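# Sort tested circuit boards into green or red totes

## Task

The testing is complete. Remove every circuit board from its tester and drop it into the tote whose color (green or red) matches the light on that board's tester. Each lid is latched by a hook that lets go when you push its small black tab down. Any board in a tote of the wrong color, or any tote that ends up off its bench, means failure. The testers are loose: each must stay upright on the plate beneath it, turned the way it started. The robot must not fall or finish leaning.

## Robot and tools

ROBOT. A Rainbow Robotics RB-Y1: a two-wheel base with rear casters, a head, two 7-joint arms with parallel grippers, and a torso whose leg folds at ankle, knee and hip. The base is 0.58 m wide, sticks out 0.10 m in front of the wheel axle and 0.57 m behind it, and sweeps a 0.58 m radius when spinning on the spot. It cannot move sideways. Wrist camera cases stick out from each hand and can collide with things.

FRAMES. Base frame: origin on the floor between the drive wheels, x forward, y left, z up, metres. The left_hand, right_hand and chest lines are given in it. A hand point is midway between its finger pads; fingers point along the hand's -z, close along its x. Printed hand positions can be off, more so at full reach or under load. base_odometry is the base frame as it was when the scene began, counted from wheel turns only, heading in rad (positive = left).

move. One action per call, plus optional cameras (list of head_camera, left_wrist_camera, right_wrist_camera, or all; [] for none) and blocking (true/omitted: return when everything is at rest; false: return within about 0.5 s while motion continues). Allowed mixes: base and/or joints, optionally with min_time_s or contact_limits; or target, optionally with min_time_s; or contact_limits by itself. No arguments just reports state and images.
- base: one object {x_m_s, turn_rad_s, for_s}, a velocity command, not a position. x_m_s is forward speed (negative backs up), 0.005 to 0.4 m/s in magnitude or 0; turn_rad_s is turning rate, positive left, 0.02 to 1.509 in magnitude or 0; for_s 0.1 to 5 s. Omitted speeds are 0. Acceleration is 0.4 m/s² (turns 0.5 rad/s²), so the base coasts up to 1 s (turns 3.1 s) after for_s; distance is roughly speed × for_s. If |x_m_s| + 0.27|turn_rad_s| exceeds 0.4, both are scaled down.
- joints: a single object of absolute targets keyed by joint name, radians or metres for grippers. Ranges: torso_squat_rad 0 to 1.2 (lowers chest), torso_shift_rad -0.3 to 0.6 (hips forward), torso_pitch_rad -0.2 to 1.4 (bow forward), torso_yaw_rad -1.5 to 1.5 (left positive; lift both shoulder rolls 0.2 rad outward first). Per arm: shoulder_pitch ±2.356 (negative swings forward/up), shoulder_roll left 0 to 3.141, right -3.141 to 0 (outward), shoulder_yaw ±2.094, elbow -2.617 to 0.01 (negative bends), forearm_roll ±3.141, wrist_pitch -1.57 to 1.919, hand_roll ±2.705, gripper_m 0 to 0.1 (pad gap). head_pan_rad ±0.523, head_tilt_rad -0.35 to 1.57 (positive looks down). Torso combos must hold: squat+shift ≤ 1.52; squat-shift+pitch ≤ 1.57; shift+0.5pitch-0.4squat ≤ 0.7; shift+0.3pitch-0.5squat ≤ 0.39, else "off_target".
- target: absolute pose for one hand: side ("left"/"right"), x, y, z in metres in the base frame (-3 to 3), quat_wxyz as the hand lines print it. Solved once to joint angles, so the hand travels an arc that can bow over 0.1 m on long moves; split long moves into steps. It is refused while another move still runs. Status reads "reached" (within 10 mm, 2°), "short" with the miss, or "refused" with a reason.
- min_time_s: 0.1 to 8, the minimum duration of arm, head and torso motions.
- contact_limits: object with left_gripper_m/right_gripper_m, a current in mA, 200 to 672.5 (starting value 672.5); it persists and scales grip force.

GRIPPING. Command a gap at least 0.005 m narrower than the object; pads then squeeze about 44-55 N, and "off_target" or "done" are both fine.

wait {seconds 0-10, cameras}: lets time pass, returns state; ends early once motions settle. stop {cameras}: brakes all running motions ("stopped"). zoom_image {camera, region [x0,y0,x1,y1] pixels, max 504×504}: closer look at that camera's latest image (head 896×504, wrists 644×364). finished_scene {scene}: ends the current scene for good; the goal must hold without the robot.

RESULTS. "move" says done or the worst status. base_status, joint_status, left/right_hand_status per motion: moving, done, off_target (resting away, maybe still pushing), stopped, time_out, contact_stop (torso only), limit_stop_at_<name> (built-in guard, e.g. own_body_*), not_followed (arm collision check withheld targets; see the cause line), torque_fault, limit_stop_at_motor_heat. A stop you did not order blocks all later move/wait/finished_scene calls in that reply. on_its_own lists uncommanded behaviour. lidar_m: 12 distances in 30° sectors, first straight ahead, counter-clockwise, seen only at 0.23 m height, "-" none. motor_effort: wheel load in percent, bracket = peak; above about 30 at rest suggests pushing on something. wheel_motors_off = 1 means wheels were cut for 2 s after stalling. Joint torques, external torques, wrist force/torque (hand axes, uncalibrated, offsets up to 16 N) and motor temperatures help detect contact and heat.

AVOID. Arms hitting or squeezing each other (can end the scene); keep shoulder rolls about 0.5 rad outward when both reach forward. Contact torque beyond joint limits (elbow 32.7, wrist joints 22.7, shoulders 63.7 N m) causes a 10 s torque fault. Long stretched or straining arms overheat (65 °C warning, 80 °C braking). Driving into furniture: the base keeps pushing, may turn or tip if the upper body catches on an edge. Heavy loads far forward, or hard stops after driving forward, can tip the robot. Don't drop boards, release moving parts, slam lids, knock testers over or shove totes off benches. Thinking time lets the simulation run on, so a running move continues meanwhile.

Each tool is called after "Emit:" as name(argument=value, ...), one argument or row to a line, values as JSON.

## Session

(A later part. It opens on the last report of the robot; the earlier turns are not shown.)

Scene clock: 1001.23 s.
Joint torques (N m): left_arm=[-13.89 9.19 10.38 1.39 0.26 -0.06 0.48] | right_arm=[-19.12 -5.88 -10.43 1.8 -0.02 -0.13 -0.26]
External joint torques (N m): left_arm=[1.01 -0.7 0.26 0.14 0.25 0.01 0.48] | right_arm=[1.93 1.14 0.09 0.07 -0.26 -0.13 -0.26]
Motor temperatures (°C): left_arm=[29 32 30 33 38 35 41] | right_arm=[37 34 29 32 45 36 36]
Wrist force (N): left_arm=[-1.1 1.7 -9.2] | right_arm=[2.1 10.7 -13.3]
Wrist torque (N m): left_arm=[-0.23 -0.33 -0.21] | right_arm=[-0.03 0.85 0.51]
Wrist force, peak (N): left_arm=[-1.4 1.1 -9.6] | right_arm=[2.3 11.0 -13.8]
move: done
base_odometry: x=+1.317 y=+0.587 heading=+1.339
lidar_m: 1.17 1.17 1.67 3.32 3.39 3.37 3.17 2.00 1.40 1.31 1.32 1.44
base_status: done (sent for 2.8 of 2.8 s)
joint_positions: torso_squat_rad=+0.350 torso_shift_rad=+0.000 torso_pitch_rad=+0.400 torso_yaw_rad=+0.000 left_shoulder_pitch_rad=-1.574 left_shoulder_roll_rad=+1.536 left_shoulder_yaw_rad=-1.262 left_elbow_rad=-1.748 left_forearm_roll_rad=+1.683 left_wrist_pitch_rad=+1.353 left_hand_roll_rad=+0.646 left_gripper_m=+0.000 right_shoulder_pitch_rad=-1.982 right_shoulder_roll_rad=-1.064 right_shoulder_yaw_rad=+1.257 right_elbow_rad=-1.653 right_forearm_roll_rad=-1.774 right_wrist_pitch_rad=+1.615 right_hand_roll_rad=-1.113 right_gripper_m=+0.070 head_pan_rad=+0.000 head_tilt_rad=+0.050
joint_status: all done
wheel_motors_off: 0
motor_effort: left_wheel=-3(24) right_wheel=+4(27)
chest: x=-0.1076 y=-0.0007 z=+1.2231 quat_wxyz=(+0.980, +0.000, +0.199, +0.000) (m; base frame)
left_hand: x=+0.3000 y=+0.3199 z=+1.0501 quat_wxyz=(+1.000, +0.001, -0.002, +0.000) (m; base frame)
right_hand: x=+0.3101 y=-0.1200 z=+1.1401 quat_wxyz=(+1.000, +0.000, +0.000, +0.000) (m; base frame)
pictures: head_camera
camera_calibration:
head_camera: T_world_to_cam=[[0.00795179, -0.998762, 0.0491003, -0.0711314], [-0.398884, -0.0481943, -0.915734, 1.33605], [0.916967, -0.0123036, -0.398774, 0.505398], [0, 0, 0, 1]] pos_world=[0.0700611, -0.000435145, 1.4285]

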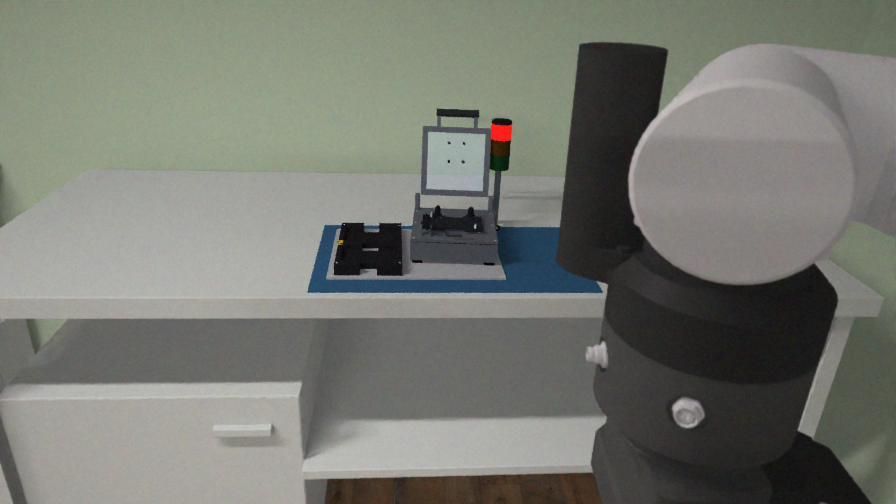

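Emit:
move(
  base={"turn_rad_s":0.8,"for_s":3.2},
  cameras=["head_camera"],
)

Emit:
move(
  base={"x_m_s":0.4,"for_s":4},
  cameras=[],
)

Emit:
move(
  base={"x_m_s":0.4,"for_s":3},
  cameras=["head_camera"],
)

Scene clock: 1015.67 s.
Joint torques (N m): left_arm=[-13.95 9.12 10.3 1.31 0.21 -0.18 0.42] | right_arm=[-19.16 -5.86 -10.54 1.73 -0.02 -0.19 -0.25]
External joint torques (N m): left_arm=[0.95 -0.77 0.18 0.06 0.19 -0.11 0.42] | right_arm=[1.9 1.16 -0.03 0 -0.26 -0.19 -0.25]
Motor temperatures (°C): left_arm=[29 32 30 33 38 35 41] | right_arm=[37 34 29 32 45 36 36]
Wrist force (N): left_arm=[-1.1 1.7 -9.4] | right_arm=[2.1 10.8 -13.4]
Wrist torque (N m): left_arm=[-0.23 -0.34 -0.22] | right_arm=[-0.06 0.85 0.50]
Wrist force, peak (N): left_arm=[-1.4 1.5 -9.7] | right_arm=[2.3 10.9 -13.9]
move: done
base_odometry: x=+1.317 y=+0.587 heading=-2.385
lidar_m: 3.43 3.14 2.12 1.39 1.29 1.30 1.44 1.84 1.20 1.69 3.18 3.35
base_status: done (sent for 3.2 of 3.2 s)
joint_positions: torso_squat_rad=+0.350 torso_shift_rad=+0.000 torso_pitch_rad=+0.400 torso_yaw_rad=+0.000 left_shoulder_pitch_rad=-1.574 left_shoulder_roll_rad=+1.536 left_shoulder_yaw_rad=-1.262 left_elbow_rad=-1.748 left_forearm_roll_rad=+1.683 left_wrist_pitch_rad=+1.353 left_hand_roll_rad=+0.646 left_gripper_m=+0.000 right_shoulder_pitch_rad=-1.982 right_shoulder_roll_rad=-1.064 right_shoulder_yaw_rad=+1.257 right_elbow_rad=-1.653 right_forearm_roll_rad=-1.774 right_wrist_pitch_rad=+1.615 right_hand_roll_rad=-1.113 right_gripper_m=+0.070 head_pan_rad=+0.000 head_tilt_rad=+0.050
joint_status: not commanded
wheel_motors_off: 0
motor_effort: left_wheel=+0(25) right_wheel=+4(24)
chest: x=-0.1076 y=-0.0007 z=+1.2231 quat_wxyz=(+0.980, +0.000, +0.199, +0.000) (m; base frame)
left_hand: x=+0.3000 y=+0.3200 z=+1.0501 quat_wxyz=(+1.000, +0.001, -0.002, +0.000) (m; base frame)
right_hand: x=+0.3101 y=-0.1200 z=+1.1401 quat_wxyz=(+1.000, +0.000, +0.000, +0.000) (m; base frame)
pictures: head_camera
camera_calibration:
head_camera: T_world_to_cam=[[0.00796901, -0.998762, 0.049092, -0.0711187], [-0.398883, -0.0481936, -0.915735, 1.33605], [0.916967, -0.0122844, -0.398773, 0.505398], [0, 0, 0, 1]] pos_world=[0.07006, -0.000433142, 1.4285]

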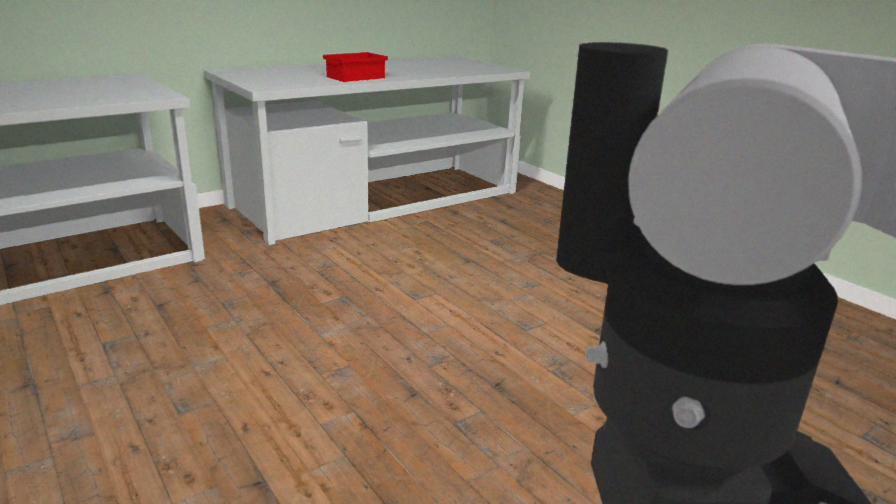

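Scene clock: 1021.13 s.
Joint torques (N m): left_arm=[-13.94 9.38 10.31 1.41 0.23 -0.07 0.42] | right_arm=[-19.18 -5.59 -10.42 1.64 0.04 -0.21 -0.27]
External joint torques (N m): left_arm=[0.96 -0.51 0.19 0.16 0.21 0 0.42] | right_arm=[1.88 1.43 0.1 -0.08 -0.19 -0.21 -0.27]
Motor temperatures (°C): left_arm=[29 32 30 33 38 35 41] | right_arm=[37 34 29 32 45 36 36]
Wrist force (N): left_arm=[-0.8 1.7 -9.4] | right_arm=[2.3 10.8 -13.3]
Wrist torque (N m): left_arm=[-0.21 -0.31 -0.22] | right_arm=[-0.07 0.86 0.52]
Wrist force, peak (N): left_arm=[-1.3 1.6 -9.6] | right_arm=[2.4 11.0 -13.7]
move: done
base_odometry: x=+0.154 y=-0.512 heading=-2.385
lidar_m: 2.05 1.86 2.25 2.35 2.26 2.28 2.86 2.41 2.86 2.55 2.35 2.37
base_status: done (sent for 4 of 4 s)
joint_positions: torso_squat_rad=+0.350 torso_shift_rad=+0.000 torso_pitch_rad=+0.400 torso_yaw_rad=+0.000 left_shoulder_pitch_rad=-1.574 left_shoulder_roll_rad=+1.536 left_shoulder_yaw_rad=-1.262 left_elbow_rad=-1.748 left_forearm_roll_rad=+1.683 left_wrist_pitch_rad=+1.353 left_hand_roll_rad=+0.646 left_gripper_m=+0.000 right_shoulder_pitch_rad=-1.982 right_shoulder_roll_rad=-1.064 right_shoulder_yaw_rad=+1.257 right_elbow_rad=-1.653 right_forearm_roll_rad=-1.774 right_wrist_pitch_rad=+1.615 right_hand_roll_rad=-1.113 right_gripper_m=+0.070 head_pan_rad=+0.000 head_tilt_rad=+0.050
joint_status: not commanded
wheel_motors_off: 0
motor_effort: left_wheel=+1(28) right_wheel=+0(27)
chest: x=-0.1075 y=-0.0007 z=+1.2231 quat_wxyz=(+0.980, +0.000, +0.199, +0.000) (m; base frame)
left_hand: x=+0.3000 y=+0.3200 z=+1.0501 quat_wxyz=(+1.000, +0.001, -0.002, +0.000) (m; base frame)
right_hand: x=+0.3101 y=-0.1200 z=+1.1401 quat_wxyz=(+1.000, +0.000, +0.000, +0.000) (m; base frame)
pictures: none
No camera images: "cameras" was empty.

Scene clock: 1025.60 s.
Joint torques (N m): left_arm=[-13.97 9.33 10.19 1.36 0.26 -0.03 0.47] | right_arm=[-19.31 -5.69 -10.54 1.75 -0.06 -0.16 -0.17]
External joint torques (N m): left_arm=[0.93 -0.56 0.07 0.12 0.24 0.04 0.47] | right_arm=[1.74 1.33 -0.03 0.02 -0.29 -0.15 -0.17]
Motor temperatures (°C): left_arm=[29 32 30 33 38 35 41] | right_arm=[36 34 29 32 45 36 36]
Wrist force (N): left_arm=[-1.0 1.8 -9.4] | right_arm=[2.1 10.4 -13.3]
Wrist torque (N m): left_arm=[-0.24 -0.33 -0.23] | right_arm=[-0.01 0.83 0.52]
Wrist force, peak (N): left_arm=[-1.0 1.7 -9.7] | right_arm=[2.3 11.1 -13.6]
move: done
base_odometry: x=-0.718 y=-1.336 heading=-2.385
lidar_m: 1.56 0.93 0.94 1.22 2.39 3.02 3.70 3.46 2.69 1.77 1.62 1.53
base_status: done (sent for 3 of 3 s)
joint_positions: torso_squat_rad=+0.350 torso_shift_rad=+0.000 torso_pitch_rad=+0.400 torso_yaw_rad=+0.000 left_shoulder_pitch_rad=-1.574 left_shoulder_roll_rad=+1.536 left_shoulder_yaw_rad=-1.262 left_elbow_rad=-1.748 left_forearm_roll_rad=+1.683 left_wrist_pitch_rad=+1.353 left_hand_roll_rad=+0.646 left_gripper_m=+0.000 right_shoulder_pitch_rad=-1.982 right_shoulder_roll_rad=-1.064 right_shoulder_yaw_rad=+1.257 right_elbow_rad=-1.653 right_forearm_roll_rad=-1.774 right_wrist_pitch_rad=+1.615 right_hand_roll_rad=-1.113 right_gripper_m=+0.070 head_pan_rad=+0.000 head_tilt_rad=+0.050
joint_status: not commanded
wheel_motors_off: 0
motor_effort: left_wheel=-1(26) right_wheel=-2(20)
chest: x=-0.1075 y=-0.0007 z=+1.2231 quat_wxyz=(+0.980, +0.000, +0.199, +0.000) (m; base frame)
left_hand: x=+0.3000 y=+0.3200 z=+1.0501 quat_wxyz=(+1.000, +0.001, -0.002, +0.000) (m; base frame)
right_hand: x=+0.3101 y=-0.1200 z=+1.1401 quat_wxyz=(+1.000, +0.000, +0.000, +0.000) (m; base frame)
pictures: head_camera
camera_calibration:
head_camera: T_world_to_cam=[[0.0079725, -0.998762, 0.0490912, -0.0711174], [-0.398947, -0.0481933, -0.915707, 1.33602], [0.916939, -0.0122843, -0.398838, 0.50544], [0, 0, 0, 1]] pos_world=[0.0701093, -0.000433305, 1.42848]

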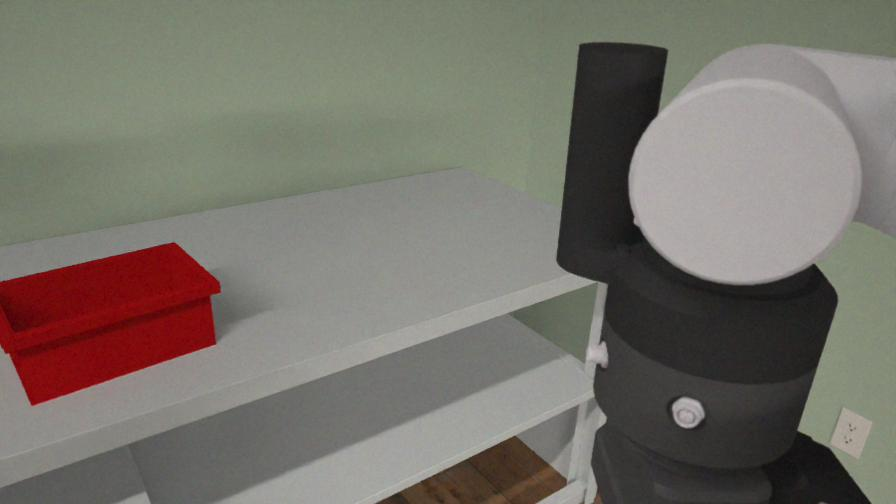

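Emit:
move(
  base={"turn_rad_s":0.2,"for_s":0.58},
  cameras=[],
)

Emit:
move(
  base={"x_m_s":0.3,"for_s":1.67},
  joints={"head_tilt_rad":0.4},
  cameras=[],
)

Emit:
move(
  base={"turn_rad_s":0.5,"for_s":1.26},
  cameras=["head_camera"],
)

Scene clock: 1042.27 s.
Joint torques (N m): left_arm=[-13.87 9.33 10.44 1.32 0.25 -0.09 0.4] | right_arm=[-19.17 -5.45 -10.28 1.76 -0.02 -0.21 -0.23]
External joint torques (N m): left_arm=[1.03 -0.56 0.32 0.07 0.24 -0.02 0.4] | right_arm=[1.89 1.56 0.24 0.03 -0.25 -0.2 -0.23]
Motor temperatures (°C): left_arm=[29 32 30 33 38 35 41] | right_arm=[36 34 29 32 45 36 36]
Wrist force (N): left_arm=[-1.2 1.6 -9.2] | right_arm=[2.2 10.7 -13.7]
Wrist torque (N m): left_arm=[-0.20 -0.33 -0.22] | right_arm=[-0.03 0.84 0.52]
Wrist force, peak (N): left_arm=[-1.2 1.7 -9.6] | right_arm=[2.4 11.0 -13.6]
move: done
base_odometry: x=-0.719 y=-1.336 heading=-2.272
lidar_m: 1.65 0.93 0.97 2.17 2.96 3.08 3.54 3.46 2.38 1.70 1.62 1.52
base_status: done (sent for 0.57 of 0.57 s)
joint_positions: torso_squat_rad=+0.350 torso_shift_rad=+0.000 torso_pitch_rad=+0.400 torso_yaw_rad=+0.000 left_shoulder_pitch_rad=-1.574 left_shoulder_roll_rad=+1.536 left_shoulder_yaw_rad=-1.262 left_elbow_rad=-1.748 left_forearm_roll_rad=+1.683 left_wrist_pitch_rad=+1.353 left_hand_roll_rad=+0.646 left_gripper_m=+0.000 right_shoulder_pitch_rad=-1.982 right_shoulder_roll_rad=-1.064 right_shoulder_yaw_rad=+1.257 right_elbow_rad=-1.653 right_forearm_roll_rad=-1.774 right_wrist_pitch_rad=+1.615 right_hand_roll_rad=-1.113 right_gripper_m=+0.070 head_pan_rad=+0.000 head_tilt_rad=+0.050
joint_status: not commanded
wheel_motors_off: 0
motor_effort: left_wheel=-3(26) right_wheel=+0(24)
chest: x=-0.1076 y=-0.0007 z=+1.2231 quat_wxyz=(+0.980, +0.000, +0.199, +0.000) (m; base frame)
left_hand: x=+0.3000 y=+0.3200 z=+1.0501 quat_wxyz=(+1.000, +0.001, -0.002, +0.000) (m; base frame)
right_hand: x=+0.3101 y=-0.1200 z=+1.1401 quat_wxyz=(+1.000, +0.000, +0.000, +0.000) (m; base frame)
pictures: none
No camera images: "cameras" was empty.

Scene clock: 1045.03 s.
Joint torques (N m): left_arm=[-13.89 9.14 10.25 1.45 0.25 -0.1 0.47] | right_arm=[-19.25 -5.78 -10.46 1.83 0.05 -0.15 -0.25]
External joint torques (N m): left_arm=[1.02 -0.75 0.13 0.2 0.24 -0.03 0.47] | right_arm=[1.81 1.24 0.06 0.1 -0.18 -0.15 -0.25]
Motor temperatures (°C): left_arm=[29 32 30 33 38 35 41] | right_arm=[36 34 29 32 45 36 36]
Wrist force (N): left_arm=[-1.2 1.9 -9.3] | right_arm=[2.3 10.7 -13.0]
Wrist torque (N m): left_arm=[-0.23 -0.33 -0.23] | right_arm=[-0.04 0.87 0.52]
Wrist force, peak (N): left_arm=[-1.1 1.5 -9.7] | right_arm=[2.5 11.1 -13.5]
move: done
base_odometry: x=-1.041 y=-1.718 heading=-2.272
lidar_m: 1.20 0.52 0.52 0.73 2.28 3.34 3.95 3.92 2.01 1.43 1.37 1.08
base_status: done (sent for 1.67 of 1.67 s)
joint_positions: torso_squat_rad=+0.350 torso_shift_rad=+0.000 torso_pitch_rad=+0.400 torso_yaw_rad=+0.000 left_shoulder_pitch_rad=-1.574 left_shoulder_roll_rad=+1.536 left_shoulder_yaw_rad=-1.262 left_elbow_rad=-1.748 left_forearm_roll_rad=+1.683 left_wrist_pitch_rad=+1.353 left_hand_roll_rad=+0.646 left_gripper_m=+0.000 right_shoulder_pitch_rad=-1.982 right_shoulder_roll_rad=-1.064 right_shoulder_yaw_rad=+1.257 right_elbow_rad=-1.653 right_forearm_roll_rad=-1.774 right_wrist_pitch_rad=+1.615 right_hand_roll_rad=-1.113 right_gripper_m=+0.070 head_pan_rad=+0.000 head_tilt_rad=+0.400
joint_status: all done
wheel_motors_off: 0
motor_effort: left_wheel=-3(28) right_wheel=-3(25)
chest: x=-0.1075 y=-0.0007 z=+1.2231 quat_wxyz=(+0.980, +0.000, +0.199, +0.000) (m; base frame)
left_hand: x=+0.3001 y=+0.3200 z=+1.0501 quat_wxyz=(+1.000, +0.001, -0.002, +0.000) (m; base frame)
right_hand: x=+0.3102 y=-0.1200 z=+1.1401 quat_wxyz=(+1.000, +0.000, +0.000, +0.000) (m; base frame)
pictures: none
No camera images: "cameras" was empty.

Scene clock: 1047.60 s.
Joint torques (N m): left_arm=[-14 9.06 10.3 1.36 0.21 -0.15 0.49] | right_arm=[-19.41 -5.5 -10.29 1.8 -0.12 -0.11 -0.21]
External joint torques (N m): left_arm=[0.9 -0.83 0.17 0.11 0.19 -0.08 0.49] | right_arm=[1.65 1.52 0.23 0.07 -0.36 -0.11 -0.21]
Motor temperatures (°C): left_arm=[29 32 30 33 38 35 41] | right_arm=[36 34 29 32 45 36 36]
Wrist force (N): left_arm=[-1.3 1.6 -9.5] | right_arm=[2.2 10.6 -13.4]
Wrist torque (N m): left_arm=[-0.22 -0.36 -0.22] | right_arm=[-0.03 0.85 0.50]
Wrist force, peak (N): left_arm=[-1.0 1.6 -9.6] | right_arm=[2.1 11.1 -13.8]
move: done
base_odometry: x=-1.041 y=-1.718 heading=-1.639
lidar_m: 0.52 0.54 0.81 2.82 3.46 3.90 3.88 1.81 1.42 1.40 1.09 1.18
base_status: done (sent for 1.27 of 1.27 s)
joint_positions: torso_squat_rad=+0.350 torso_shift_rad=+0.000 torso_pitch_rad=+0.400 torso_yaw_rad=+0.000 left_shoulder_pitch_rad=-1.574 left_shoulder_roll_rad=+1.536 left_shoulder_yaw_rad=-1.262 left_elbow_rad=-1.748 left_forearm_roll_rad=+1.683 left_wrist_pitch_rad=+1.353 left_hand_roll_rad=+0.646 left_gripper_m=+0.000 right_shoulder_pitch_rad=-1.982 right_shoulder_roll_rad=-1.064 right_shoulder_yaw_rad=+1.257 right_elbow_rad=-1.653 right_forearm_roll_rad=-1.774 right_wrist_pitch_rad=+1.615 right_hand_roll_rad=-1.113 right_gripper_m=+0.070 head_pan_rad=+0.000 head_tilt_rad=+0.400
joint_status: not commanded
wheel_motors_off: 0
motor_effort: left_wheel=+0(26) right_wheel=+2(22)
chest: x=-0.1075 y=-0.0007 z=+1.2231 quat_wxyz=(+0.980, +0.000, +0.199, +0.000) (m; base frame)
left_hand: x=+0.3000 y=+0.3200 z=+1.0501 quat_wxyz=(+1.000, +0.001, -0.002, +0.000) (m; base frame)
right_hand: x=+0.3102 y=-0.1200 z=+1.1401 quat_wxyz=(+1.000, +0.000, +0.000, +0.000) (m; base frame)
pictures: head_camera
camera_calibration:
head_camera: T_world_to_cam=[[0.0246356, -0.998759, 0.0432894, -0.0628415], [-0.688734, -0.0483429, -0.723401, 1.06431], [0.724595, -0.0119935, -0.68907, 0.909596], [0, 0, 0, 1]] pos_world=[0.0754829, -0.000402661, 1.39941]

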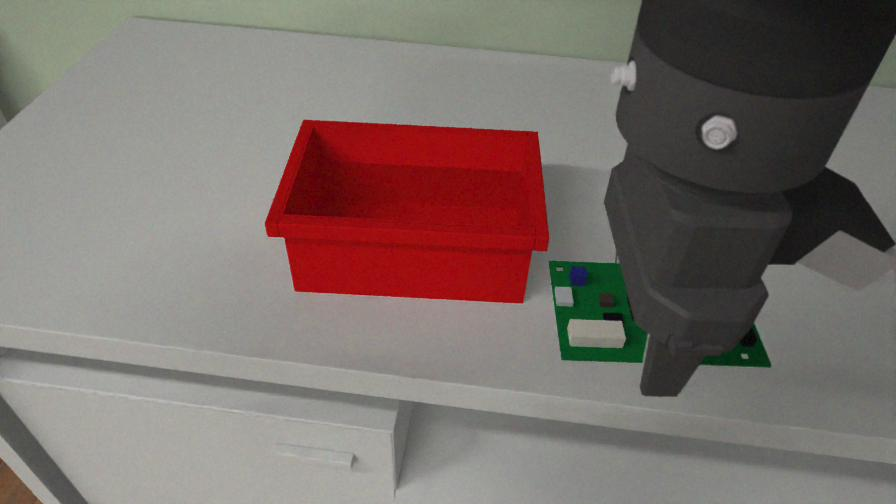

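Emit:
move(
  target={"side":"right","x":0.33,"y":-0.1,"z":1.2,"quat_wxyz":[0.707,0,0,0.707]},
  cameras=[],
)

Emit:
move(
  base={"x_m_s":0.15,"for_s":1.53},
  joints={"torso_pitch_rad":0.6,"head_tilt_rad":0.7},
  cameras=["head_camera"],
)

Scene clock: 1065.93 s.
Joint torques (N m): left_arm=[-14.1 9.21 10.07 1.4 0.22 -0.09 0.41] | right_arm=[-21.27 -5.44 -10.34 1.97 0.01 -0.06 -0.36]
External joint torques (N m): left_arm=[0.8 -0.68 -0.05 0.15 0.21 -0.02 0.41] | right_arm=[1.12 1.76 -0.45 0.54 -0.24 0.03 -0.36]
Motor temperatures (°C): left_arm=[29 32 30 33 38 35 41] | right_arm=[36 34 29 32 45 36 36]
Wrist force (N): left_arm=[-0.9 1.7 -9.4] | right_arm=[2.5 10.5 -13.2]
Wrist torque (N m): left_arm=[-0.22 -0.30 -0.22] | right_arm=[-0.01 0.87 0.53]
Wrist force, peak (N): left_arm=[-1.2 1.7 -9.8] | right_arm=[2.3 11.2 -13.6]
move: done
base_odometry: x=-1.041 y=-1.718 heading=-1.639
lidar_m: 0.52 0.53 0.81 2.82 3.46 3.90 3.88 1.82 1.42 1.40 1.09 1.17
base_status: not commanded
joint_positions: torso_squat_rad=+0.350 torso_shift_rad=+0.000 torso_pitch_rad=+0.400 torso_yaw_rad=+0.000 left_shoulder_pitch_rad=-1.574 left_shoulder_roll_rad=+1.536 left_shoulder_yaw_rad=-1.262 left_elbow_rad=-1.748 left_forearm_roll_rad=+1.683 left_wrist_pitch_rad=+1.353 left_hand_roll_rad=+0.646 left_gripper_m=+0.000 right_shoulder_pitch_rad=-2.063 right_shoulder_roll_rad=-0.944 right_shoulder_yaw_rad=+1.137 right_elbow_rad=-1.422 right_forearm_roll_rad=-1.775 right_wrist_pitch_rad=+1.797 right_hand_roll_rad=+0.516 right_gripper_m=+0.070 head_pan_rad=+0.000 head_tilt_rad=+0.400
joint_status: all done
wheel_motors_off: 0
motor_effort: left_wheel=-1(2) right_wheel=+3(5)
chest: x=-0.1075 y=-0.0007 z=+1.2231 quat_wxyz=(+0.980, +0.000, +0.199, +0.000) (m; base frame)
left_hand: x=+0.3000 y=+0.3200 z=+1.0501 quat_wxyz=(+1.000, +0.001, -0.002, +0.000) (m; base frame)
right_hand: x=+0.3299 y=-0.1001 z=+1.2001 quat_wxyz=(+0.708, -0.001, -0.002, +0.706) (m; base frame)
right_hand_status: reached (checked arc, planned for 1.4 s): 0 mm and 0.2 deg off.
pictures: none
No camera images: "cameras" was empty.

Scene clock: 1068.40 s.
Joint torques (N m): left_arm=[-12.79 10.27 9.66 0.32 0.4 0.21 0.47] | right_arm=[-21.07 -5.45 -9.56 0.34 -0.4 0.17 -0.37]
External joint torques (N m): left_arm=[0.9 -1.2 0.26 0.07 0.15 -0.03 0.46] | right_arm=[1.87 1.81 0.58 0.23 -0.3 0.05 -0.38]
Motor temperatures (°C): left_arm=[29 32 30 33 38 35 41] | right_arm=[36 34 29 32 45 36 36]
Wrist force (N): left_arm=[-0.1 1.7 -8.9] | right_arm=[2.4 9.3 -13.4]
Wrist torque (N m): left_arm=[-0.22 -0.28 -0.23] | right_arm=[0.04 0.85 0.51]
Wrist force, peak (N): left_arm=[-1.3 1.8 -9.5] | right_arm=[2.2 11.0 -13.6]
move: done
base_odometry: x=-1.056 y=-1.947 heading=-1.639
lidar_m: 0.29 0.29 0.44 2.21 3.44 4.12 4.07 1.84 1.44 1.04 1.11 0.94
base_status: done (sent for 1.53 of 1.53 s)
joint_positions: torso_squat_rad=+0.350 torso_shift_rad=+0.000 torso_pitch_rad=+0.600 torso_yaw_rad=+0.000 left_shoulder_pitch_rad=-1.574 left_shoulder_roll_rad=+1.536 left_shoulder_yaw_rad=-1.262 left_elbow_rad=-1.748 left_forearm_roll_rad=+1.683 left_wrist_pitch_rad=+1.353 left_hand_roll_rad=+0.646 left_gripper_m=+0.000 right_shoulder_pitch_rad=-2.063 right_shoulder_roll_rad=-0.944 right_shoulder_yaw_rad=+1.137 right_elbow_rad=-1.422 right_forearm_roll_rad=-1.775 right_wrist_pitch_rad=+1.797 right_hand_roll_rad=+0.516 right_gripper_m=+0.070 head_pan_rad=+0.000 head_tilt_rad=+0.700
joint_status: all done
wheel_motors_off: 0
motor_effort: left_wheel=+0(30) right_wheel=-1(31)
chest: x=-0.0534 y=-0.0007 z=+1.1935 quat_wxyz=(+0.955, +0.000, +0.295, +0.000) (m; base frame)
left_hand: x=+0.3117 y=+0.3200 z=+0.9430 quat_wxyz=(+0.995, +0.001, +0.098, +0.000) (m; base frame)
right_hand: x=+0.3709 y=-0.1000 z=+1.0842 quat_wxyz=(+0.704, +0.070, +0.069, +0.703) (m; base frame)
pictures: head_camera
camera_calibration:
head_camera: T_world_to_cam=[[0.0427512, -0.998746, 0.026039, -0.040864], [-0.951181, -0.0486611, -0.304773, 0.5431], [0.305658, -0.0117385, -0.952069, 1.19685], [0, 0, 0, 1]] pos_world=[0.152506, -0.000335696, 1.30607]

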